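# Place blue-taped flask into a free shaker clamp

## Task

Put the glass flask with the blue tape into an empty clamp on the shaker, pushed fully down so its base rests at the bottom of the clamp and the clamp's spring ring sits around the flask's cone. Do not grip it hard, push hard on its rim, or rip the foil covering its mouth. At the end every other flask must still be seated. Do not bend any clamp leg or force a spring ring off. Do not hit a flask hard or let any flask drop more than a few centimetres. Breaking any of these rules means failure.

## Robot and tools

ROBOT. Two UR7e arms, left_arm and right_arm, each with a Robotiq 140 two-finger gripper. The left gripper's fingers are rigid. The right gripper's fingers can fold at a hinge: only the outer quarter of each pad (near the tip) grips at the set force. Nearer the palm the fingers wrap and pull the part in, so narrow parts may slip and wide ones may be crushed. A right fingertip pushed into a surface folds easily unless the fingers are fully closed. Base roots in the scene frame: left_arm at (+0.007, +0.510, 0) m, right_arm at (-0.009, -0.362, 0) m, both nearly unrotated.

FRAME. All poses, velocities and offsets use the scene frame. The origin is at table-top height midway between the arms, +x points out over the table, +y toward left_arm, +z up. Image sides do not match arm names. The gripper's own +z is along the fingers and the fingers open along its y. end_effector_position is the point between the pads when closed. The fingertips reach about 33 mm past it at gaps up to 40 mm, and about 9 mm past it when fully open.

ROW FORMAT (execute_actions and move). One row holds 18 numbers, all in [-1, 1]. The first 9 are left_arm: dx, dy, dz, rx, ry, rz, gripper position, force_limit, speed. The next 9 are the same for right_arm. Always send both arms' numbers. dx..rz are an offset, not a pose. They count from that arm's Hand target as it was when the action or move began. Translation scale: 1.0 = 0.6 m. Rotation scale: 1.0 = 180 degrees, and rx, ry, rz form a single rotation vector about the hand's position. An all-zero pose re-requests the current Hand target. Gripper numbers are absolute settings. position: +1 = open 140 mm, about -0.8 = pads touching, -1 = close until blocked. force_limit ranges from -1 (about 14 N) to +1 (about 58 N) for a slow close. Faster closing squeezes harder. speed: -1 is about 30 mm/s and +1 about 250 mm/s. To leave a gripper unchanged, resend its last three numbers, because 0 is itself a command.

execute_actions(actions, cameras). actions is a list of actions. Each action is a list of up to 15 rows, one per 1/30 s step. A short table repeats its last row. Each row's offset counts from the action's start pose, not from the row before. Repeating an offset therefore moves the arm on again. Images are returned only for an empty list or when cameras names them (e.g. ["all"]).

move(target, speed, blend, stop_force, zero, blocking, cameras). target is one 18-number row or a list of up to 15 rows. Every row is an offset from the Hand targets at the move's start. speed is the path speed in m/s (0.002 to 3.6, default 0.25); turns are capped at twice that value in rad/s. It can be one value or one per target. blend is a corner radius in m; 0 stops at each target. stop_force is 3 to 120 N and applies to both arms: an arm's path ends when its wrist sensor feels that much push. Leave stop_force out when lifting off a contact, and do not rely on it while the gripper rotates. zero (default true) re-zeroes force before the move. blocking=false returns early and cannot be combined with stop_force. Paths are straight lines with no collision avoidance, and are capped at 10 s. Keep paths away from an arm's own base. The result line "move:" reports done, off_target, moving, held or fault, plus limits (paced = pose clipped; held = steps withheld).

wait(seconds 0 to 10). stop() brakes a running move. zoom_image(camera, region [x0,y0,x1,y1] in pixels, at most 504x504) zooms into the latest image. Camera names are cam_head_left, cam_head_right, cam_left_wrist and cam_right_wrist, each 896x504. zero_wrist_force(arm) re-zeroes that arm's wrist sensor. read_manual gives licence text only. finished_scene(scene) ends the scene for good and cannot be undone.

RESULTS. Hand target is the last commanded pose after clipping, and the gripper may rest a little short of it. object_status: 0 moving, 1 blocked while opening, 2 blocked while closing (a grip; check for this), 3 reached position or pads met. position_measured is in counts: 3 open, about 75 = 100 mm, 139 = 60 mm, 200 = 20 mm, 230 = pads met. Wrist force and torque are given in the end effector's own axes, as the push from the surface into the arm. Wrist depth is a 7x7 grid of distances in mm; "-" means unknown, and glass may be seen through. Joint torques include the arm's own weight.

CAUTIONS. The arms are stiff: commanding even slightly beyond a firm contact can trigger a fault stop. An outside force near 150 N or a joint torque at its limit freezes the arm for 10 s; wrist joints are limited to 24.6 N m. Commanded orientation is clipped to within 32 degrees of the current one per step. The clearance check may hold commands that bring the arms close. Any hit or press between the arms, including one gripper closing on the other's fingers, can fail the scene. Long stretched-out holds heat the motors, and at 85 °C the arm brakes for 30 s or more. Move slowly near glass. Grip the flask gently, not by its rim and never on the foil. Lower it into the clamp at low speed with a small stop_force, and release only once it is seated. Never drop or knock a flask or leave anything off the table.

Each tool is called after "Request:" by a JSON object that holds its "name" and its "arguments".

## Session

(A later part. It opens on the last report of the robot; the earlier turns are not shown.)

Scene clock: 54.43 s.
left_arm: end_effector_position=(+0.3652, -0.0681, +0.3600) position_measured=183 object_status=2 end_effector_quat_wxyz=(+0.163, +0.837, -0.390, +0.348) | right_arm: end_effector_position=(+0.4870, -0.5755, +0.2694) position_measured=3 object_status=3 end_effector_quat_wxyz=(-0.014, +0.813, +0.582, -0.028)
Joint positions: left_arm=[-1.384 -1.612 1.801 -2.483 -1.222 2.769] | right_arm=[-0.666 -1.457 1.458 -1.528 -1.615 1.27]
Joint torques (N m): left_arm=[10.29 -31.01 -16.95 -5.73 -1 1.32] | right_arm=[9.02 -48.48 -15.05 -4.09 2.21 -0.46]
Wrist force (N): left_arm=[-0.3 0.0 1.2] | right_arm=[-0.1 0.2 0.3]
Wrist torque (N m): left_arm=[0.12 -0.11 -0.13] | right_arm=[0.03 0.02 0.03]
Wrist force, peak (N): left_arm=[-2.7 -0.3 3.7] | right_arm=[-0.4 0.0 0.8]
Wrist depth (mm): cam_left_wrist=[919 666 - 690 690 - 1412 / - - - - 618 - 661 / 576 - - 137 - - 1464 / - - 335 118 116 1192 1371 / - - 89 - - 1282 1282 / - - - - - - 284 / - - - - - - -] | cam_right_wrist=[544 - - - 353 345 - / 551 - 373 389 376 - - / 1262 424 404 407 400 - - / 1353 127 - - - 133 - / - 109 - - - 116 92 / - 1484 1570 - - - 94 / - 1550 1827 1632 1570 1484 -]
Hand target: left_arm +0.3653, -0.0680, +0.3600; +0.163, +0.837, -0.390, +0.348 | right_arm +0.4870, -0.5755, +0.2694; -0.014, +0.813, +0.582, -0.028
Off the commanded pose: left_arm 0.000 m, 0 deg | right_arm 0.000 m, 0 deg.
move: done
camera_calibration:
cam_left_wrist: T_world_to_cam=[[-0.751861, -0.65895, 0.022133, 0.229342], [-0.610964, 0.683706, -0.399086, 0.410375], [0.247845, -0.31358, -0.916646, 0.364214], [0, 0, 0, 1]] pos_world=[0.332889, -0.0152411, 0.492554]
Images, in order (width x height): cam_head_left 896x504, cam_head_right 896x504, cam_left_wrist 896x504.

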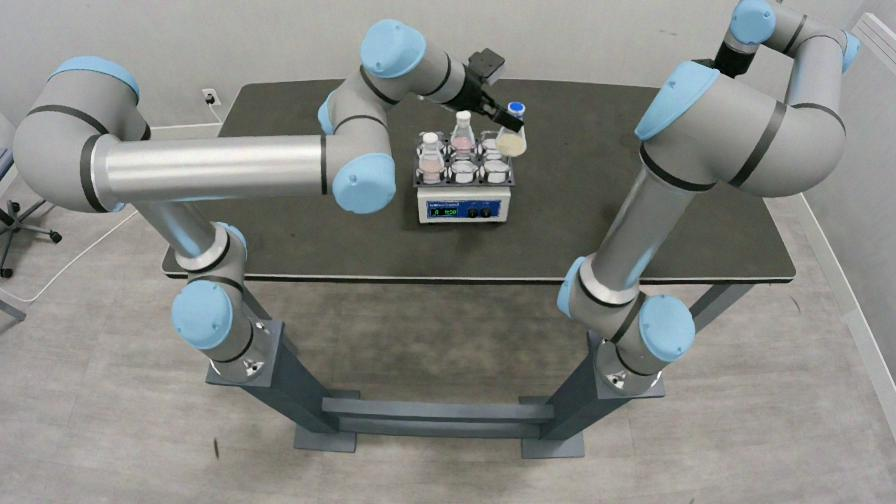

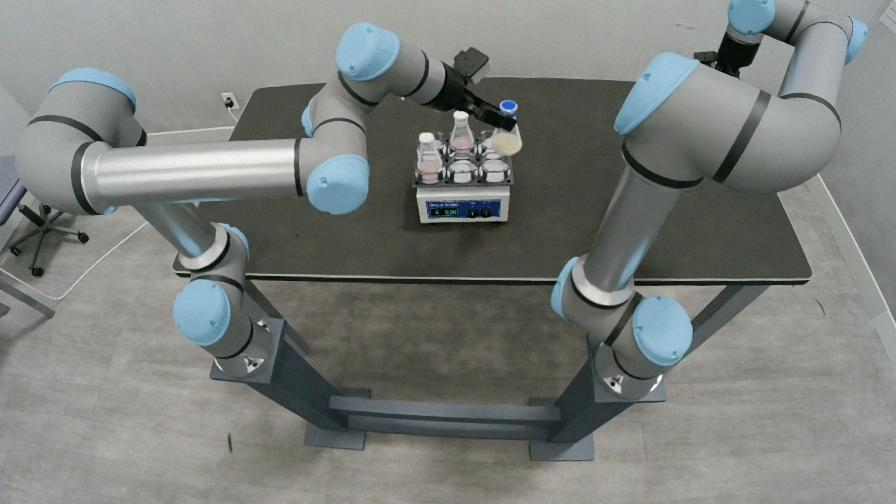

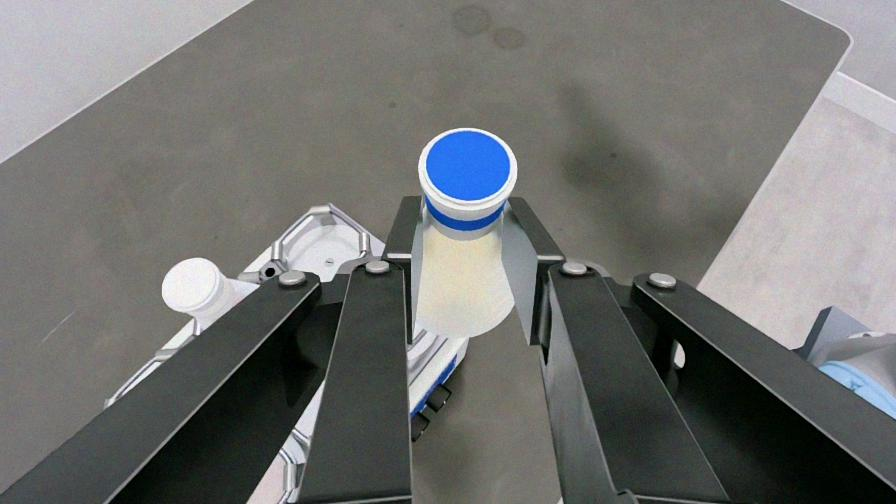

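Request:
{"name": "move", "arguments": {"target": [[0,0,-0.04,0.086,-0.102,0,-1,-0.1,-1,0,0,0,0,0,0,1,1,1]], "speed": 0.2, "cameras": ["cam_left_wrist"]}}

Request:
{"name": "zoom_image", "arguments": {"camera": "cam_left_wrist", "region": [250, 50, 650, 450]}}

Scene clock: 57.33 s.
left_arm: end_effector_position=(+0.3651, -0.0681, +0.3359) position_measured=183 object_status=2 end_effector_quat_wxyz=(-0.015, +0.785, -0.454, +0.421) | right_arm: end_effector_position=(+0.4870, -0.5755, +0.2694) position_measured=3 object_status=3 end_effector_quat_wxyz=(-0.014, +0.813, +0.582, -0.028)
Joint positions: left_arm=[-1.547 -1.557 1.819 -2.365 -0.846 2.856] | right_arm=[-0.666 -1.457 1.458 -1.528 -1.615 1.27]
Joint torques (N m): left_arm=[10 -29.42 -30.28 -5.08 2.88 -1.31] | right_arm=[9.56 -48.97 -15.32 -4.24 2.23 -0.53]
Wrist force (N): left_arm=[0.1 0.6 1.5] | right_arm=[-0.1 0.3 0.3]
Wrist torque (N m): left_arm=[0.15 -0.22 -0.35] | right_arm=[0.07 0.01 0.03]
Wrist force, peak (N): left_arm=[-0.3 1.4 1.7] | right_arm=[-0.1 0.0 1.0]
Wrist depth (mm): cam_left_wrist=[- - - 704 - 472 - / - 1268 692 - - 497 - / - - - 138 511 431 391 / 1045 - 103 120 448 - - / - - 89 224 - - - / - - - - - - - / - - - - - - -] | cam_right_wrist=[541 - 369 - 357 - - / 569 396 - 381 370 390 - / 1262 - 409 405 394 393 - / 1302 127 438 - 429 133 399 / - 109 465 - - 116 92 / - 1521 - - - - 94 / - 1643 1654 1360 1521 1484 -]
Hand target: left_arm +0.3653, -0.0680, +0.3360; -0.015, +0.785, -0.454, +0.421 | right_arm +0.4870, -0.5755, +0.2694; -0.014, +0.813, +0.582, -0.028
Off the commanded pose: left_arm 0.000 m, 0 deg | right_arm 0.000 m, 0 deg.
move: done
camera_calibration:
cam_left_wrist: T_world_to_cam=[[-0.692745, -0.608892, -0.386466, 0.348984], [-0.485008, 0.789936, -0.375192, 0.353959], [0.533735, -0.0724734, -0.842541, 0.229285], [0, 0, 0, 1]] pos_world=[0.291052, -0.0504945, 0.460855]
Images, in order (width x height): cam_left_wrist 896x504.

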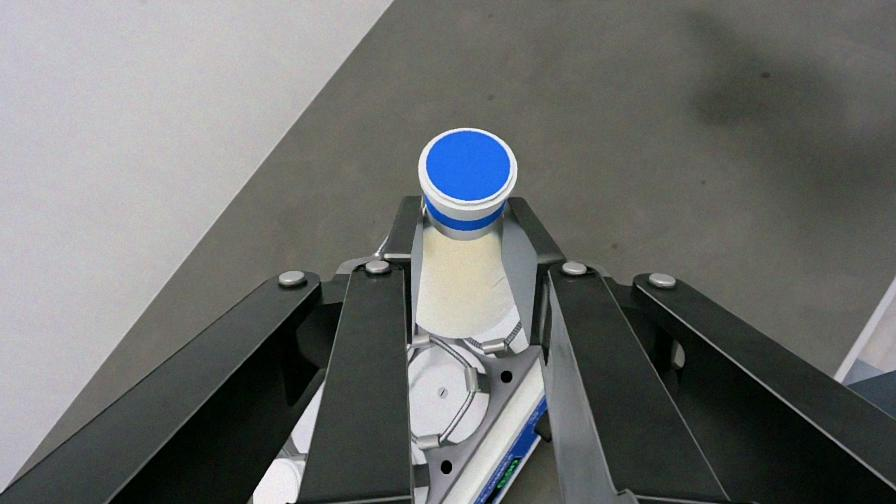

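Scaled by 1.260 from the camera's 896x504 image, which has a finer 1280x720 frame.

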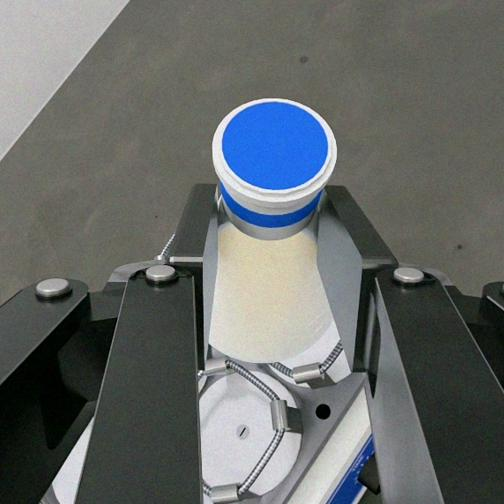

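Request:
{"name": "move", "arguments": {"target": [0,0,-0.095,0,0,0,-1,-0.1,-1,0,0,0,0,0,0,1,1,1], "speed": 0.08}}

Request:
{"name": "move", "arguments": {"target": [0.0043,0.0035,-0.0483,0,0,0,-1,-0.1,-1,0,0,0,0,0,0,1,1,1], "speed": 0.015, "stop_force": 12, "cameras": ["cam_left_wrist","cam_head_left","cam_head_right"]}}

Request:
{"name": "zoom_image", "arguments": {"camera": "cam_left_wrist", "region": [350, 180, 600, 450]}}

Request:
{"name": "zoom_image", "arguments": {"camera": "cam_head_left", "region": [440, 120, 540, 200]}}

Request:
{"name": "zoom_image", "arguments": {"camera": "cam_head_right", "region": [440, 120, 540, 200]}}

Scene clock: 63.40 s.
left_arm: end_effector_position=(+0.3653, -0.0680, +0.2790) position_measured=183 object_status=2 end_effector_quat_wxyz=(-0.015, +0.785, -0.454, +0.421) | right_arm: end_effector_position=(+0.4870, -0.5755, +0.2694) position_measured=3 object_status=3 end_effector_quat_wxyz=(-0.014, +0.813, +0.582, -0.028)
Joint positions: left_arm=[-1.547 -1.511 1.925 -2.517 -0.846 2.856] | right_arm=[-0.666 -1.457 1.458 -1.528 -1.615 1.27]
Joint torques (N m): left_arm=[7.04 -29.58 -21.33 -4.34 0.96 1.35] | right_arm=[9.23 -49.06 -15.01 -4.13 2.34 -0.8]
Wrist force (N): left_arm=[0.2 0.5 1.6] | right_arm=[-0.1 0.1 0.7]
Wrist torque (N m): left_arm=[0.13 -0.24 -0.32] | right_arm=[0.03 0.00 0.03]
Wrist force, peak (N): left_arm=[-0.9 1.1 2.6] | right_arm=[-0.1 -0.2 0.9]
Wrist depth (mm): cam_left_wrist=[- 1064 1229 - - 437 410 / - - - 543 - 410 377 / - - 605 137 - - - / - - 103 172 400 - - / - - 89 221 - - - / - - - 265 - - - / - - - - - - -] | cam_right_wrist=[553 - 349 357 359 344 - / 535 - - 375 - - - / 1269 429 - - - - - / 1309 127 - - - 133 - / - 109 - 448 - 116 92 / - 1511 - - 494 - 95 / - 1654 1580 1749 1550 1440 -]
Hand target: left_arm +0.3653, -0.0680, +0.2790; -0.015, +0.785, -0.454, +0.421 | right_arm +0.4870, -0.5755, +0.2694; -0.014, +0.813, +0.582, -0.028
Off the commanded pose: left_arm 0.000 m, 0 deg | right_arm 0.000 m, 0 deg.
move: done

Scene clock: 65.30 s.
left_arm: end_effector_position=(+0.3660, -0.0675, +0.2710) position_measured=183 object_status=2 end_effector_quat_wxyz=(-0.015, +0.785, -0.454, +0.421) | right_arm: end_effector_position=(+0.4870, -0.5755, +0.2694) position_measured=3 object_status=3 end_effector_quat_wxyz=(-0.014, +0.813, +0.582, -0.028)
Joint positions: left_arm=[-1.546 -1.503 1.939 -2.54 -0.846 2.858] | right_arm=[-0.666 -1.457 1.458 -1.528 -1.615 1.27]
Joint torques (N m): left_arm=[-12.79 -25.18 -19.9 -2.75 -1.66 -1.5] | right_arm=[10.27 -48.16 -15.69 -3.96 2.18 -1.09]
Wrist force (N): left_arm=[7.5 -4.1 -9.2] | right_arm=[-0.1 -0.1 0.4]
Wrist torque (N m): left_arm=[0.23 -0.16 -0.42] | right_arm=[-0.02 0.00 0.03]
Wrist force, peak (N): left_arm=[13.0 -8.5 -17.5] | right_arm=[-0.4 -0.1 0.8]
Wrist depth (mm): cam_left_wrist=[- - - - 481 - - / - 1482 690 - 454 418 - / 1059 - - 137 - - 344 / - 614 103 148 391 - - / - - 89 224 - - - / - - - 255 - - - / - - - - - - -] | cam_right_wrist=[513 - 362 - - 351 345 / 551 397 - - 378 - - / 1269 - 406 - - 377 - / 1324 127 - 429 - 142 403 / - 109 - - 444 123 92 / - 1521 - - - - 94 / - 1632 1580 1521 1580 1484 -]
Hand target: left_arm +0.3660, -0.0675, +0.2710; -0.015, +0.785, -0.454, +0.421 (not the last commanded pose) | right_arm +0.4870, -0.5755, +0.2694; -0.014, +0.813, +0.582, -0.028
Off the commanded pose: left_arm 0.021 m, 0 deg | right_arm 0.000 m, 0 deg.
move: contact (left_arm)
camera_calibration:
cam_left_wrist: T_world_to_cam=[[-0.692477, -0.609153, -0.386534, 0.324817], [-0.485063, 0.789725, -0.375564, 0.329596], [0.534032, -0.0725759, -0.842344, 0.174057], [0, 0, 0, 1]] pos_world=[0.291851, -0.0497944, 0.395953]
Images, in order (width x height): cam_head_left 896x504, cam_head_right 896x504, cam_left_wrist 896x504.

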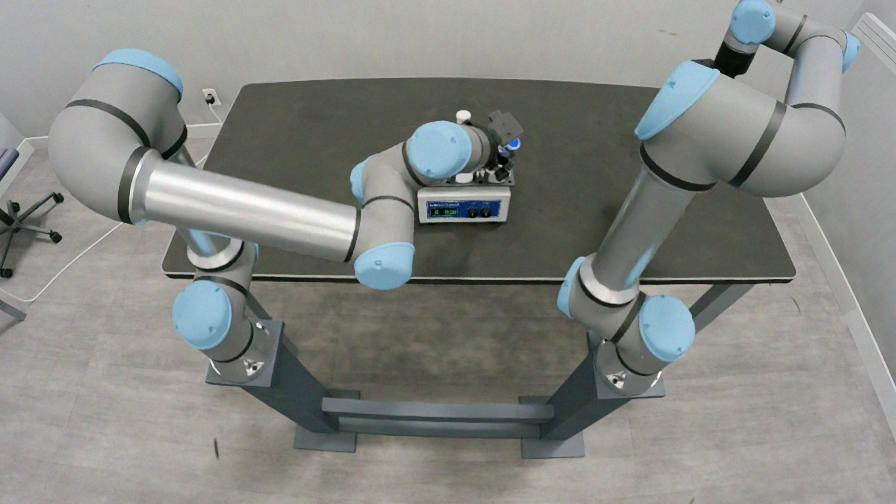

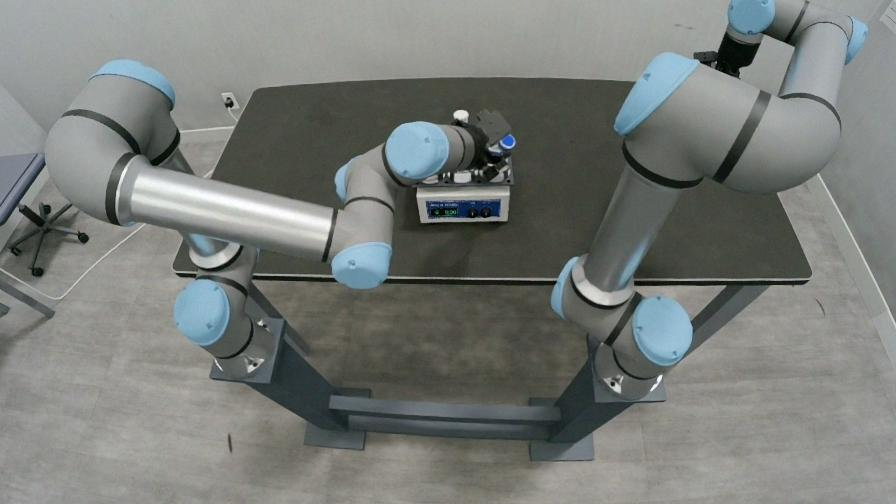

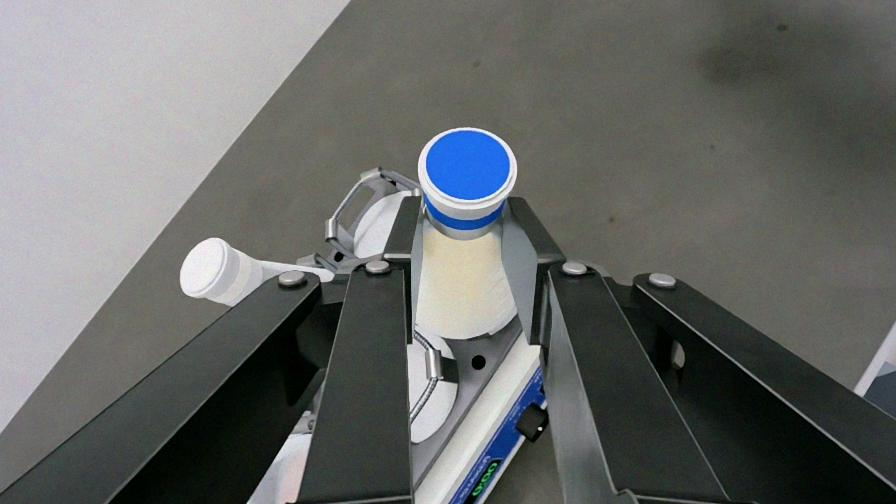

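Scaled by 1.867 from the camera's 896x504 image, which has a finer 1280x720 frame.

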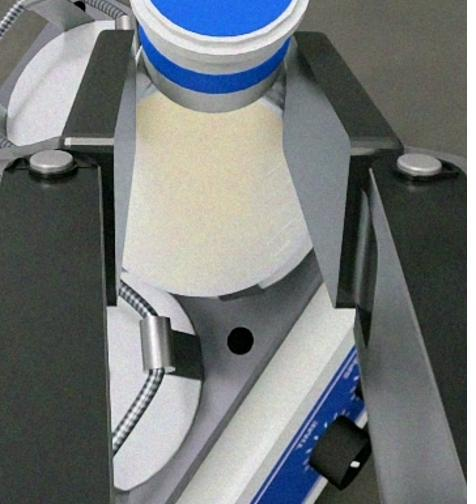

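Scaled by 5.040 from the camera's 896x504 image, which has a finer 1280x720 frame.

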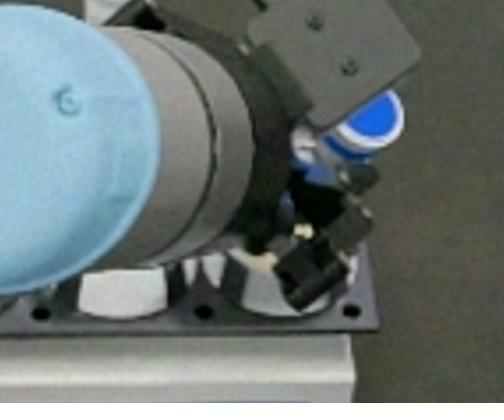

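Scaled by 5.040 from the camera's 896x504 image, which has a finer 1280x720 frame.

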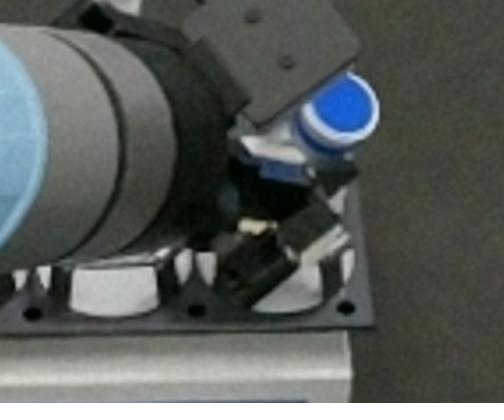

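Request:
{"name": "move", "arguments": {"target": [[0,0,0.0067,0,0,0,-1,-0.1,-1,0,0,0,0,0,0,1,1,1],[0.0063,0.0053,0.0067,0,0,0,-1,-0.1,-1,0,0,0,0,0,0,1,1,1]], "speed": 0.03}}

Request:
{"name": "move", "arguments": {"target": [0,0,-0.0567,0,0,0,-1,-0.1,-1,0,0,0,0,0,0,1,1,1], "speed": 0.015, "stop_force": 15, "cameras": ["cam_left_wrist"]}}

Request:
{"name": "zoom_image", "arguments": {"camera": "cam_left_wrist", "region": [350, 180, 600, 450]}}

Scene clock: 68.50 s.
left_arm: end_effector_position=(+0.3699, -0.0642, +0.2750) position_measured=183 object_status=2 end_effector_quat_wxyz=(-0.015, +0.785, -0.454, +0.421) end_effector_velocity=(+0.000, -0.001, +0.001) end_effector_angular_velocity=(-0.004, +0.001, +0.003) | right_arm: end_effector_position=(+0.4870, -0.5755, +0.2694) position_measured=3 object_status=3 end_effector_quat_wxyz=(-0.014, +0.813, +0.582, -0.028)
Joint positions: left_arm=[-1.537 -1.511 1.938 -2.538 -0.851 2.867] | right_arm=[-0.666 -1.457 1.458 -1.528 -1.615 1.27]
Joint velocities: left_arm=[-0.001 0 -0.003 0.003 0.002 -0.005] | right_arm=[within noise]
Joint torques (N m): left_arm=[-18.28 -21.16 -28.36 -2.36 2.58 -1.75] | right_arm=[8.85 -48.63 -15.45 -3.89 2.32 -1.17]
Wrist force (N): left_arm=[-0.5 0.9 1.4] | right_arm=[-0.2 0.1 0.6]
Wrist torque (N m): left_arm=[0.23 -0.11 -0.39] | right_arm=[0.03 0.03 0.03]
Wrist force, peak (N): left_arm=[7.8 -4.3 -9.4] | right_arm=[-0.2 0.0 0.8]
Wrist depth (mm): cam_left_wrist=[- - 672 - - 422 - / 953 - - - 434 423 - / - - - 139 - - 361 / 1140 - 102 145 115 369 - / 1248 - 89 - - - - / - - - - - - - / - - - - - - -] | cam_right_wrist=[529 - 365 - 357 - - / 544 - 383 - 370 370 - / 1262 - 407 - - 391 - / 1289 127 442 - - 143 - / - 109 465 - 455 124 92 / - 1511 1521 - - - 94 / - 1622 1600 1855 1540 1466 -]
Hand target: left_arm +0.3698, -0.0643, +0.2750; -0.015, +0.785, -0.454, +0.421 | right_arm +0.4870, -0.5755, +0.2694; -0.014, +0.813, +0.582, -0.028
Off the commanded pose: left_arm 0.000 m, 0 deg | right_arm 0.000 m, 0 deg.
move: done

Scene clock: 69.83 s.
left_arm: end_effector_position=(+0.3698, -0.0643, +0.2691) position_measured=183 object_status=2 end_effector_quat_wxyz=(-0.015, +0.785, -0.453, +0.421) | right_arm: end_effector_position=(+0.4870, -0.5755, +0.2694) position_measured=3 object_status=3 end_effector_quat_wxyz=(-0.014, +0.813, +0.582, -0.028)
Joint positions: left_arm=[-1.537 -1.504 1.947 -2.554 -0.85 2.867] | right_arm=[-0.666 -1.457 1.458 -1.528 -1.615 1.27]
Joint torques (N m): left_arm=[-6.93 -24.11 -18.06 -1.51 -2.47 -1.82] | right_arm=[9.51 -47.74 -14.87 -3.9 2.34 -1.55]
Wrist force (N): left_arm=[12.7 -3.0 -7.5] | right_arm=[-0.3 -0.1 0.4]
Wrist torque (N m): left_arm=[0.37 -0.07 -0.31] | right_arm=[-0.02 0.06 0.03]
Wrist force, peak (N): left_arm=[19.2 -4.5 -11.5] | right_arm=[-0.2 0.1 0.8]
Wrist depth (mm): cam_left_wrist=[- - - 581 - - 378 / 1001 - 636 - 446 400 - / 1078 - 608 138 - - - / - - 102 - 131 375 - / - - 89 - - - 302 / - - - 256 - - - / - - - - - - -] | cam_right_wrist=[548 397 364 363 356 - - / 550 389 380 370 377 - 364 / 1262 1172 - - - - 381 / 1324 127 - 430 430 133 399 / - 109 - - 461 124 92 / - 1530 - - - 453 94 / - 1654 1712 1632 1484 1484 -]
Hand target: left_arm +0.3698, -0.0643, +0.2691; -0.015, +0.785, -0.453, +0.421 (not the last commanded pose) | right_arm +0.4870, -0.5755, +0.2694; -0.014, +0.813, +0.582, -0.028
Off the commanded pose: left_arm 0.028 m, 0 deg | right_arm 0.000 m, 0 deg.
move: contact (left_arm)
camera_calibration:
cam_left_wrist: T_world_to_cam=[[-0.6924, -0.609291, -0.386454, 0.328541], [-0.485055, 0.789599, -0.375838, 0.328376], [0.534139, -0.0727786, -0.842258, 0.170577], [0, 0, 0, 1]] pos_world=[0.29565, -0.046694, 0.394052]
Images, in order (width x height): cam_left_wrist 896x504.

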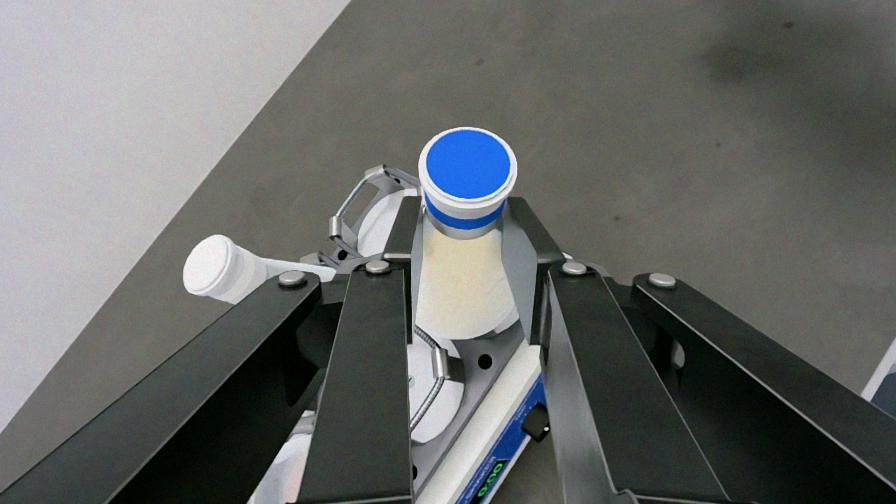

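Scaled by 1.867 from the camera's 896x504 image, which has a finer 1280x720 frame.

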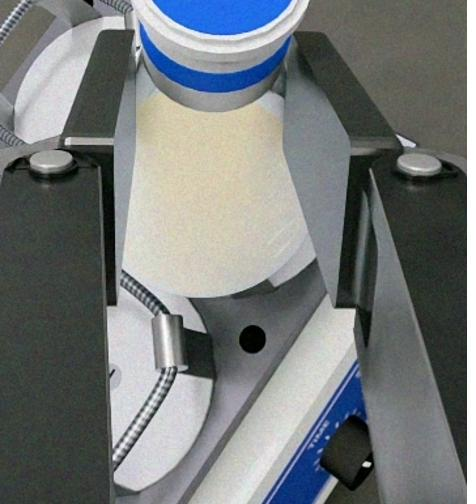

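Request:
{"name": "move", "arguments": {"target": [[0,0,0.0067,0,0,0,-1,-0.1,-1,0,0,0,0,0,0,1,1,1],[0.0042,-0.005,0.0067,0,0,0,-1,-0.1,-1,0,0,0,0,0,0,1,1,1]], "speed": 0.03}}

Request:
{"name": "move", "arguments": {"target": [0,0,-0.0567,0,0,0,-1,-0.1,-1,0,0,0,0,0,0,1,1,1], "speed": 0.015, "stop_force": 15, "cameras": ["cam_left_wrist"]}}

Request:
{"name": "zoom_image", "arguments": {"camera": "cam_left_wrist", "region": [350, 180, 600, 450]}}

Scene clock: 73.13 s.
left_arm: end_effector_position=(+0.3725, -0.0673, +0.2732) position_measured=183 object_status=2 end_effector_quat_wxyz=(-0.015, +0.785, -0.453, +0.421) end_effector_velocity=(-0.001, +0.002, +0.000) end_effector_angular_velocity=(-0.001, +0.001, +0.000) | right_arm: end_effector_position=(+0.4870, -0.5755, +0.2694) position_measured=3 object_status=3 end_effector_quat_wxyz=(-0.014, +0.813, +0.582, -0.028)
Joint positions: left_arm=[-1.532 -1.499 1.931 -2.547 -0.853 2.873] | right_arm=[-0.666 -1.457 1.458 -1.528 -1.615 1.27]
Joint velocities: left_arm=[-0.002 -0.005 0.004 0.002 0 -0.002] | right_arm=[within noise]
Joint torques (N m): left_arm=[-13.04 -32.86 -17.49 -2.92 2.14 -1.88] | right_arm=[9.1 -48.47 -15.19 -3.8 2.36 -1.24]
Wrist force (N): left_arm=[0.7 0.8 1.5] | right_arm=[0.0 0.1 0.4]
Wrist torque (N m): left_arm=[0.19 -0.35 -0.41] | right_arm=[0.02 -0.01 0.03]
Wrist force, peak (N): left_arm=[12.3 -3.0 -7.6] | right_arm=[-0.3 -0.2 0.8]
Wrist depth (mm): cam_left_wrist=[892 - 1151 631 - 470 384 / - 1124 - - 520 - - / 968 663 - 137 - - - / - 646 - 148 131 390 325 / 1180 - 89 - - - 313 / - - - 262 - - - / - - - 267 - - -] | cam_right_wrist=[517 - 380 362 - 357 - / 543 389 388 - - - 363 / 1249 1353 - - - 390 - / 1309 127 - - 433 133 - / - 109 - - - 116 92 / - 1521 - - - - 94 / - 1643 1580 1712 1511 1484 -]
Hand target: left_arm +0.3723, -0.0673, +0.2731; -0.015, +0.785, -0.453, +0.421 | right_arm +0.4870, -0.5755, +0.2694; -0.014, +0.813, +0.582, -0.028
Off the commanded pose: left_arm 0.000 m, 0 deg | right_arm 0.000 m, 0 deg.
move: done

Scene clock: 74.33 s.
left_arm: end_effector_position=(+0.3723, -0.0674, +0.2682) position_measured=183 object_status=2 end_effector_quat_wxyz=(-0.015, +0.785, -0.453, +0.421) | right_arm: end_effector_position=(+0.4870, -0.5755, +0.2694) position_measured=3 object_status=3 end_effector_quat_wxyz=(-0.014, +0.813, +0.582, -0.028)
Joint positions: left_arm=[-1.532 -1.494 1.94 -2.561 -0.853 2.873] | right_arm=[-0.666 -1.457 1.458 -1.528 -1.615 1.27]
Joint torques (N m): left_arm=[-4.57 -24.64 -18.37 -1.13 -2.6 -1.78] | right_arm=[9.91 -48.32 -15.56 -3.87 2.18 -1.39]
Wrist force (N): left_arm=[14.3 -3.9 -7.9] | right_arm=[0.0 -0.1 0.5]
Wrist torque (N m): left_arm=[0.34 -0.23 -0.32] | right_arm=[-0.01 0.00 0.03]
Wrist force, peak (N): left_arm=[21.2 -5.0 -12.0] | right_arm=[-0.4 -0.4 0.8]
Wrist depth (mm): cam_left_wrist=[- - - - 503 - 392 / - 1135 645 554 - - 362 / - 661 - 139 443 - - / - 600 101 149 121 - - / - - 89 224 - - 306 / - - - 253 - - - / - - - - - - -] | cam_right_wrist=[517 369 361 - 340 - 341 / 553 - 399 - - 360 363 / 1282 - 412 423 - - 380 / 1353 127 443 401 - 132 411 / - 109 - - - 116 92 / - 1484 - - - - 94 / - 1632 1689 1677 1580 1449 -]
Hand target: left_arm +0.3724, -0.0673, +0.2682; -0.015, +0.785, -0.453, +0.421 (not the last commanded pose) | right_arm +0.4870, -0.5755, +0.2694; -0.014, +0.813, +0.582, -0.028
Off the commanded pose: left_arm 0.029 m, 0 deg | right_arm 0.000 m, 0 deg.
move: contact (left_arm)
camera_calibration:
cam_left_wrist: T_world_to_cam=[[-0.692296, -0.609555, -0.386225, 0.327923], [-0.485142, 0.789369, -0.37621, 0.331741], [0.534194, -0.0730749, -0.842197, 0.168125], [0, 0, 0, 1]] pos_world=[0.29815, -0.0496935, 0.393051]
Images, in order (width x height): cam_left_wrist 896x504.

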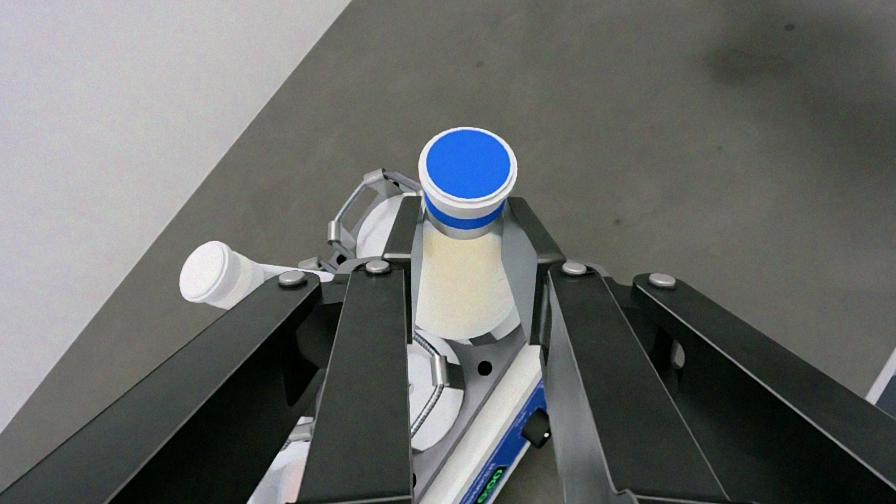

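Scaled by 1.867 from the camera's 896x504 image, which has a finer 1280x720 frame.

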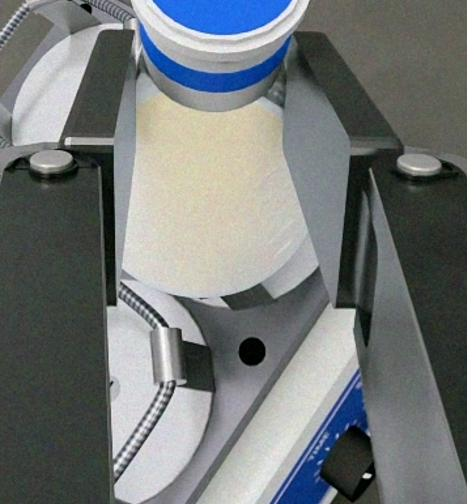

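Request:
{"name": "move", "arguments": {"target": [[0,0,0.0067,0,0,0,-1,-0.1,-1,0,0,0,0,0,0,1,1,1],[0.0042,-0.005,0.0067,0,0,0,-1,-0.1,-1,0,0,0,0,0,0,1,1,1]], "speed": 0.03}}

Request:
{"name": "move", "arguments": {"target": [0,0,-0.0567,0,0,0,-1,-0.1,-1,0,0,0,0,0,0,1,1,1], "speed": 0.015, "stop_force": 15, "cameras": ["cam_left_wrist"]}}

Request:
{"name": "zoom_image", "arguments": {"camera": "cam_left_wrist", "region": [350, 180, 600, 450]}}

Scene clock: 78.20 s.
left_arm: end_effector_position=(+0.3750, -0.0704, +0.2722) position_measured=183 object_status=2 end_effector_quat_wxyz=(-0.015, +0.785, -0.453, +0.421) end_effector_velocity=(-0.001, +0.002, +0.000) end_effector_angular_velocity=(+0.000, +0.001, -0.001) | right_arm: end_effector_position=(+0.4870, -0.5755, +0.2694) position_measured=3 object_status=3 end_effector_quat_wxyz=(-0.014, +0.813, +0.582, -0.028)
Joint positions: left_arm=[-1.527 -1.488 1.924 -2.554 -0.856 2.879] | right_arm=[-0.666 -1.457 1.458 -1.528 -1.615 1.27]
Joint velocities: left_arm=[-0.002 -0.005 0.005 0.002 0 -0.003] | right_arm=[within noise]
Joint torques (N m): left_arm=[-12.38 -34.61 -15.66 -3.12 2.03 -1.87] | right_arm=[9.07 -48.73 -15.91 -3.59 2.42 -1.46]
Wrist force (N): left_arm=[0.5 2.2 1.5] | right_arm=[0.0 -0.1 0.5]
Wrist torque (N m): left_arm=[0.49 -0.31 -0.41] | right_arm=[-0.01 -0.01 0.03]
Wrist force, peak (N): left_arm=[14.4 -3.7 -8.1] | right_arm=[-0.2 0.2 0.8]
Wrist depth (mm): cam_left_wrist=[- 1098 694 629 - - - / - 1140 655 499 - - - / - - - 139 - - - / - - - 172 120 368 324 / - - 89 224 - - 312 / - - - 257 - - - / - - - - - - -] | cam_right_wrist=[512 387 - 369 - 352 - / 579 396 397 - 375 372 365 / 1262 1103 414 - - - - / 1338 127 - - - 133 403 / - 109 - - - 116 92 / - 1493 - - - - 94 / - 1666 1622 1666 1611 1502 -]
Hand target: left_arm +0.3749, -0.0703, +0.2722; -0.015, +0.785, -0.453, +0.421 | right_arm +0.4870, -0.5755, +0.2694; -0.014, +0.813, +0.582, -0.028
Off the commanded pose: left_arm 0.000 m, 0 deg | right_arm 0.000 m, 0 deg.
move: done

Scene clock: 79.63 s.
left_arm: end_effector_position=(+0.3750, -0.0703, +0.2678) position_measured=183 object_status=2 end_effector_quat_wxyz=(-0.015, +0.785, -0.453, +0.422) | right_arm: end_effector_position=(+0.4870, -0.5755, +0.2694) position_measured=3 object_status=3 end_effector_quat_wxyz=(-0.014, +0.813, +0.582, -0.028)
Joint positions: left_arm=[-1.527 -1.484 1.931 -2.567 -0.855 2.879] | right_arm=[-0.666 -1.457 1.458 -1.528 -1.615 1.27]
Joint torques (N m): left_arm=[-11.98 -30 -25.88 -4.54 -2.38 -1.77] | right_arm=[9.18 -48.2 -14.62 -3.58 2.39 -1.71]
Wrist force (N): left_arm=[4.1 -3.4 -2.1] | right_arm=[-0.2 0.0 0.5]
Wrist torque (N m): left_arm=[0.89 -0.24 -0.23] | right_arm=[0.00 0.04 0.04]
Wrist force, peak (N): left_arm=[9.7 -9.1 -8.9] | right_arm=[-0.3 -0.2 0.7]
Wrist depth (mm): cam_left_wrist=[- 968 - 591 - - 388 / - - 604 583 - 405 - / - - - 139 - - 337 / - - 544 229 383 - 325 / - - 89 223 - - - / - - - 247 - - - / - - - 260 - - -] | cam_right_wrist=[- - - 361 - - 348 / 550 - - - 372 - 371 / 1262 - - 405 401 393 - / 1353 127 - 419 - 133 399 / - 109 - - - 116 92 / - 1550 - - - - 94 / - 1600 1689 1632 1560 1457 -]
Hand target: left_arm +0.3750, -0.0703, +0.2678; -0.015, +0.785, -0.453, +0.422 (not the last commanded pose) | right_arm +0.4870, -0.5755, +0.2694; -0.014, +0.813, +0.582, -0.028
Off the commanded pose: left_arm 0.030 m, 0 deg | right_arm 0.000 m, 0 deg.
move: contact (left_arm)
camera_calibration:
cam_left_wrist: T_world_to_cam=[[-0.692051, -0.609883, -0.386145, 0.327677], [-0.485248, 0.789096, -0.376646, 0.335328], [0.534415, -0.073282, -0.842039, 0.166047], [0, 0, 0, 1]] pos_world=[0.300749, -0.0525932, 0.392649]
Images, in order (width x height): cam_left_wrist 896x504.

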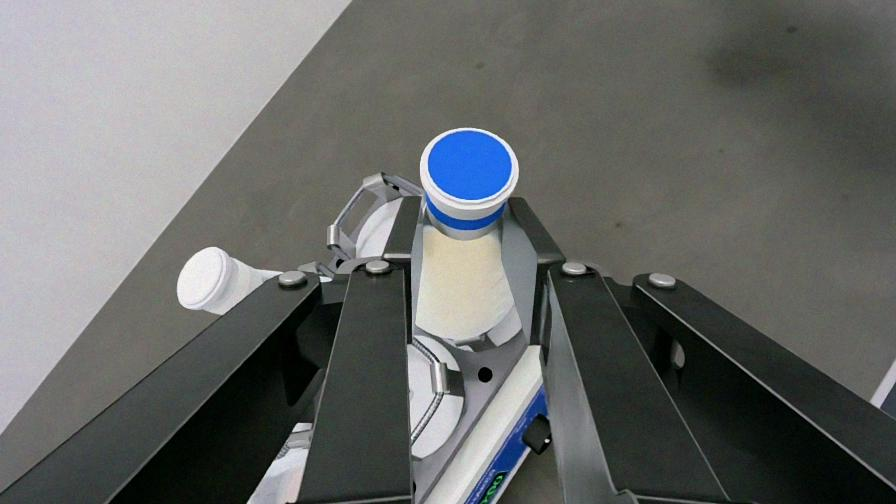

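Scaled by 1.867 from the camera's 896x504 image, which has a finer 1280x720 frame.

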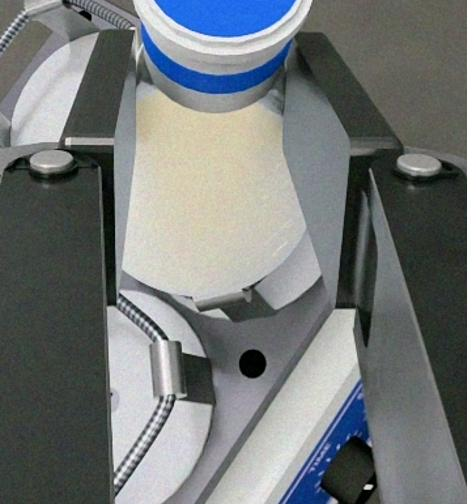

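Request:
{"name": "move", "arguments": {"target": [[0,0,0.0067,0,0,0,-1,-0.1,-1,0,0,0,0,0,0,1,1,1],[0.0051,0.0043,0.0067,0,0,0,-1,-0.1,-1,0,0,0,0,0,0,1,1,1]], "speed": 0.03}}

Request:
{"name": "move", "arguments": {"target": [0,0,-0.0567,0,0,0,-1,-0.1,-1,0,0,0,0,0,0,1,1,1], "speed": 0.015, "stop_force": 15, "cameras": ["cam_left_wrist","cam_head_right"]}}

Request:
{"name": "zoom_image", "arguments": {"camera": "cam_left_wrist", "region": [350, 180, 600, 450]}}

Request:
{"name": "zoom_image", "arguments": {"camera": "cam_head_right", "region": [460, 120, 540, 200]}}

Scene clock: 82.17 s.
left_arm: end_effector_position=(+0.3782, -0.0676, +0.2718) position_measured=183 object_status=2 end_effector_quat_wxyz=(-0.015, +0.785, -0.453, +0.422) end_effector_velocity=(-0.001, -0.001, +0.000) end_effector_angular_velocity=(+0.000, +0.001, +0.003) | right_arm: end_effector_position=(+0.4870, -0.5755, +0.2694) position_measured=3 object_status=3 end_effector_quat_wxyz=(-0.014, +0.813, +0.582, -0.028)
Joint positions: left_arm=[-1.52 -1.491 1.929 -2.562 -0.859 2.886] | right_arm=[-0.666 -1.457 1.458 -1.528 -1.615 1.27]
Joint velocities: left_arm=[-0.002 0.001 -0.002 0.004 0.002 -0.005] | right_arm=[within noise]
Joint torques (N m): left_arm=[-15.66 -22.37 -28.16 -2.68 2.59 -1.87] | right_arm=[8.83 -48.1 -15.2 -3.71 2.22 -1.41]
Wrist force (N): left_arm=[0.1 1.5 2.3] | right_arm=[-0.2 0.1 0.5]
Wrist torque (N m): left_arm=[0.35 -0.24 -0.39] | right_arm=[0.03 0.03 0.03]
Wrist force, peak (N): left_arm=[4.2 -3.6 -2.6] | right_arm=[0.1 0.0 0.7]
Wrist depth (mm): cam_left_wrist=[- - - - - - 394 / 968 - - 572 458 - 378 / 1031 1140 636 138 - 415 343 / 1093 - - 145 131 - 318 / - - 89 228 - 332 309 / - - - 259 - - - / - - - - - - -] | cam_right_wrist=[535 371 - 368 - 345 346 / 524 - 381 - - 375 363 / 1237 1466 412 - 402 381 - / 1324 127 - - 423 133 395 / - 109 - - 447 123 92 / - 1493 1275 - - - 94 / - 1677 1632 1827 1511 1466 -]
Hand target: left_arm +0.3780, -0.0677, +0.2718; -0.015, +0.785, -0.453, +0.422 | right_arm +0.4870, -0.5755, +0.2694; -0.014, +0.813, +0.582, -0.028
Off the commanded pose: left_arm 0.000 m, 0 deg | right_arm 0.000 m, 0 deg.
move: done

Scene clock: 83.37 s.
left_arm: end_effector_position=(+0.3781, -0.0678, +0.2668) position_measured=183 object_status=2 end_effector_quat_wxyz=(-0.014, +0.785, -0.453, +0.422) | right_arm: end_effector_position=(+0.4870, -0.5755, +0.2694) position_measured=3 object_status=3 end_effector_quat_wxyz=(-0.014, +0.813, +0.582, -0.028)
Joint positions: left_arm=[-1.52 -1.485 1.937 -2.576 -0.859 2.886] | right_arm=[-0.666 -1.457 1.458 -1.528 -1.615 1.27]
Joint torques (N m): left_arm=[-5.63 -25.14 -16.25 -1.22 -2.82 -1.19] | right_arm=[9.35 -48.14 -14.96 -3.52 2.27 -1.26]
Wrist force (N): left_arm=[14.3 -3.0 -5.4] | right_arm=[-0.2 0.1 0.5]
Wrist torque (N m): left_arm=[0.52 -0.13 -0.30] | right_arm=[0.04 0.04 0.04]
Wrist force, peak (N): left_arm=[20.5 -4.7 -8.7] | right_arm=[-0.4 -0.1 0.8]
Wrist depth (mm): cam_left_wrist=[902 1083 653 - - - - / 1050 - - - 475 - - / - 645 - 139 - - - / - - - 171 115 - - / 1146 - 89 223 - - - / - - - 249 - - - / - - - - - - -] | cam_right_wrist=[493 364 352 - 355 350 345 / 551 394 - - - 368 364 / 1249 - - - - - - / 1302 127 430 - - 142 - / - 109 - 453 - 123 92 / - 1530 1774 492 - 478 95 / - 1622 1570 - 1521 1466 -]
Hand target: left_arm +0.3781, -0.0678, +0.2668; -0.014, +0.785, -0.453, +0.422 (not the last commanded pose) | right_arm +0.4870, -0.5755, +0.2694; -0.014, +0.813, +0.582, -0.028
Off the commanded pose: left_arm 0.029 m, 0 deg | right_arm 0.000 m, 0 deg.
move: contact (left_arm)
camera_calibration:
cam_left_wrist: T_world_to_cam=[[-0.691974, -0.610021, -0.386064, 0.33096], [-0.48524, 0.78897, -0.376919, 0.334502], [0.534522, -0.0734848, -0.841954, 0.163662], [0, 0, 0, 1]] pos_world=[0.303848, -0.0499928, 0.391648]
Images, in order (width x height): cam_head_right 896x504, cam_left_wrist 896x504.

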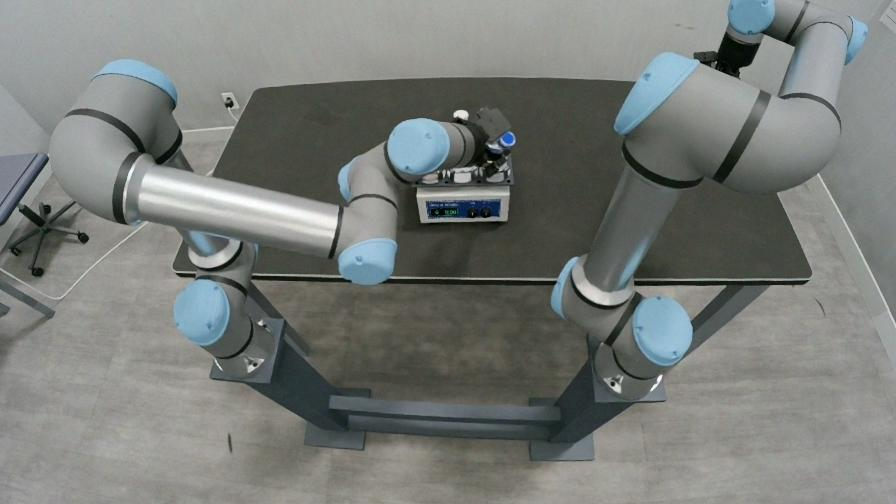

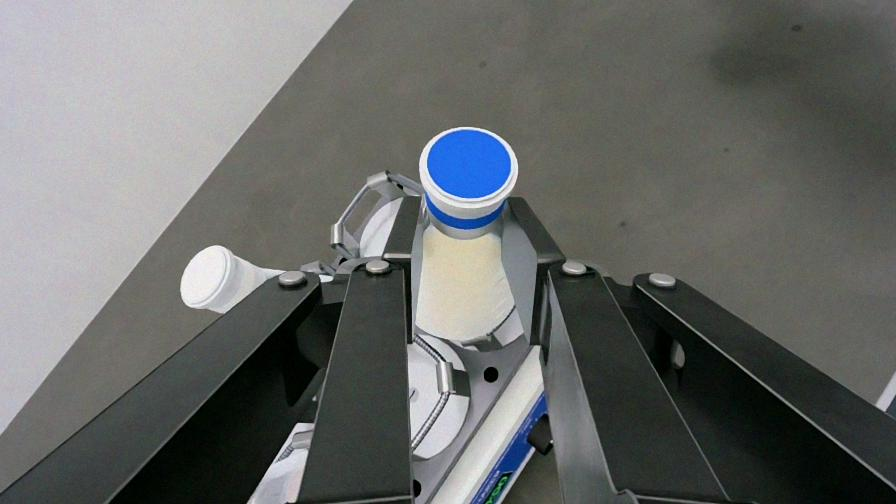

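Scaled by 1.867 from the camera's 896x504 image, which has a finer 1280x720 frame.

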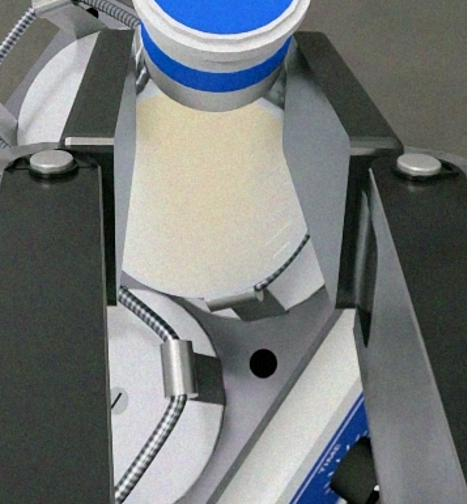

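Scaled by 6.300 from the camera's 896x504 image, which has a finer 1280x720 frame.

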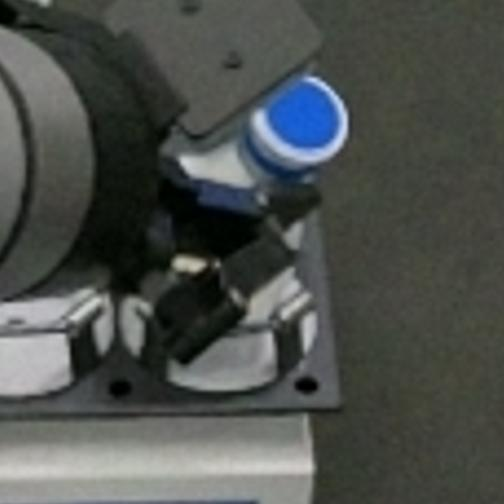

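Request:
{"name": "move", "arguments": {"target": [[0,0,0.005,0,0,0,-1,-0.1,-1,0,0,0,0,0,0,1,1,1],[0.0042,-0.0026,0.005,0,0,0,-1,-0.1,-1,0,0,0,0,0,0,1,1,1]], "speed": 0.03}}

Request:
{"name": "move", "arguments": {"target": [0,0,-0.0567,0,0,0,-1,-0.1,-1,0,0,0,0,0,0,1,1,1], "speed": 0.015, "stop_force": 15, "cameras": ["cam_left_wrist"]}}

Request:
{"name": "zoom_image", "arguments": {"camera": "cam_left_wrist", "region": [380, 150, 560, 400]}}

Scene clock: 86.30 s.
left_arm: end_effector_position=(+0.3808, -0.0694, +0.2698) position_measured=183 object_status=2 end_effector_quat_wxyz=(-0.014, +0.785, -0.453, +0.422) end_effector_velocity=(-0.002, +0.002, -0.001) end_effector_angular_velocity=(+0.000, +0.001, +0.000) | right_arm: end_effector_position=(+0.4870, -0.5755, +0.2694) position_measured=3 object_status=3 end_effector_quat_wxyz=(-0.014, +0.813, +0.582, -0.028)
Joint positions: left_arm=[-1.515 -1.482 1.926 -2.573 -0.862 2.892] | right_arm=[-0.666 -1.457 1.458 -1.528 -1.615 1.27]
Joint velocities: left_arm=[-0.003 -0.004 0.006 0.002 0.001 -0.004] | right_arm=[within noise]
Joint torques (N m): left_arm=[-14.81 -35.46 -17.45 -2.85 2.46 -1.76] | right_arm=[8.53 -48.47 -15.51 -3.72 2.19 -1.47]
Wrist force (N): left_arm=[-1.0 1.6 2.4] | right_arm=[-0.3 -0.1 0.4]
Wrist torque (N m): left_arm=[0.36 0.01 -0.40] | right_arm=[-0.02 0.05 0.03]
Wrist force, peak (N): left_arm=[14.2 -2.8 -5.3] | right_arm=[-0.2 0.0 0.7]
Wrist depth (mm): cam_left_wrist=[- - - - - - - / 992 - - - - - - / - 663 - 139 - - - / - 634 103 148 121 - - / - - 89 229 - - - / - - - 257 - - - / - - - - - - -] | cam_right_wrist=[- 386 366 367 - - - / 548 - 379 384 - - 377 / 1224 427 - - - 390 384 / 1331 127 444 - - 133 395 / - 109 - - - 116 92 / - 1540 - - - 473 94 / - 1632 1521 1643 1530 1484 -]
Hand target: left_arm +0.3806, -0.0693, +0.2698; -0.014, +0.785, -0.453, +0.422 | right_arm +0.4870, -0.5755, +0.2694; -0.014, +0.813, +0.582, -0.028
Off the commanded pose: left_arm 0.000 m, 0 deg | right_arm 0.000 m, 0 deg.
move: done

Scene clock: 88.37 s.
left_arm: end_effector_position=(+0.3806, -0.0694, +0.2558) position_measured=183 object_status=2 end_effector_quat_wxyz=(-0.014, +0.785, -0.453, +0.422) | right_arm: end_effector_position=(+0.4870, -0.5755, +0.2694) position_measured=3 object_status=3 end_effector_quat_wxyz=(-0.014, +0.813, +0.582, -0.028)
Joint positions: left_arm=[-1.515 -1.466 1.948 -2.61 -0.861 2.892] | right_arm=[-0.666 -1.457 1.458 -1.528 -1.615 1.27]
Joint torques (N m): left_arm=[-3.01 -27.47 -24.4 -3.98 -2.15 -1.7] | right_arm=[8.64 -47.51 -15.08 -3.33 2.25 -1.17]
Wrist force (N): left_arm=[2.1 -4.1 -9.8] | right_arm=[-0.1 0.1 0.5]
Wrist torque (N m): left_arm=[0.84 0.03 -0.21] | right_arm=[0.03 0.02 0.03]
Wrist force, peak (N): left_arm=[5.9 -6.0 -22.1] | right_arm=[-0.2 -0.1 0.8]
Wrist depth (mm): cam_left_wrist=[988 1157 - 534 480 424 - / - - 610 535 - - - / - - 552 138 - - 326 / 1059 - - 158 130 - - / - - 89 222 - - - / - - - 240 - - - / - - - - - - -] | cam_right_wrist=[495 370 - 355 349 350 330 / 536 - 381 387 - - 371 / 1275 1128 - 408 - - 381 / 1324 127 - 433 - 133 - / - 109 475 - - 123 92 / - 1484 - 485 - - 94 / - 1700 1622 1654 1475 1511 -]
Hand target: left_arm +0.3806, -0.0694, +0.2558; -0.014, +0.785, -0.453, +0.422 (not the last commanded pose) | right_arm +0.4870, -0.5755, +0.2694; -0.014, +0.813, +0.582, -0.028
Off the commanded pose: left_arm 0.020 m, 0 deg | right_arm 0.000 m, 0 deg.
move: contact (left_arm)
camera_calibration:
cam_left_wrist: T_world_to_cam=[[-0.69196, -0.610094, -0.385975, 0.327463], [-0.485266, 0.788905, -0.377024, 0.332913], [0.534517, -0.0735849, -0.841948, 0.153025], [0, 0, 0, 1]] pos_world=[0.306348, -0.0515926, 0.380748]
Images, in order (width x height): cam_left_wrist 896x504.

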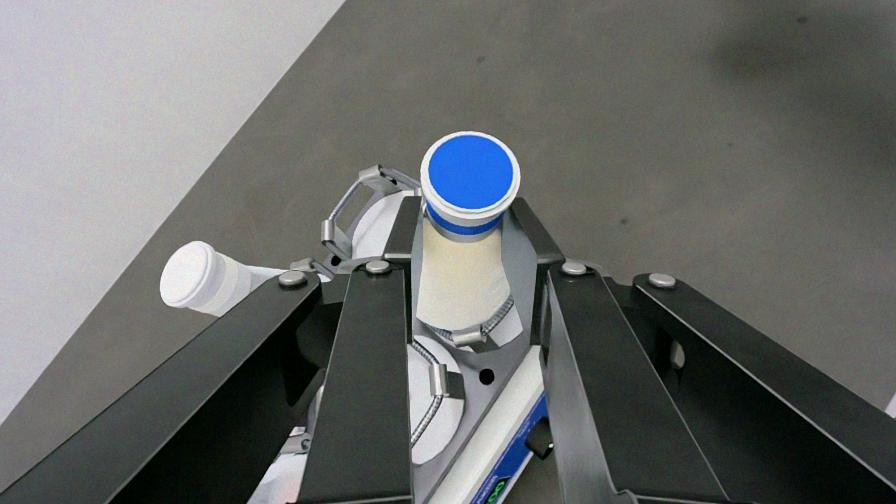

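Scaled by 2.016 from the camera's 896x504 image, which has a finer 1280x720 frame.

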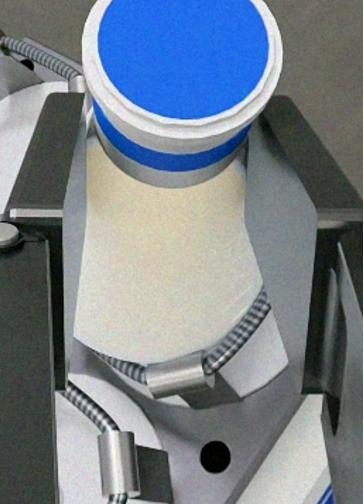

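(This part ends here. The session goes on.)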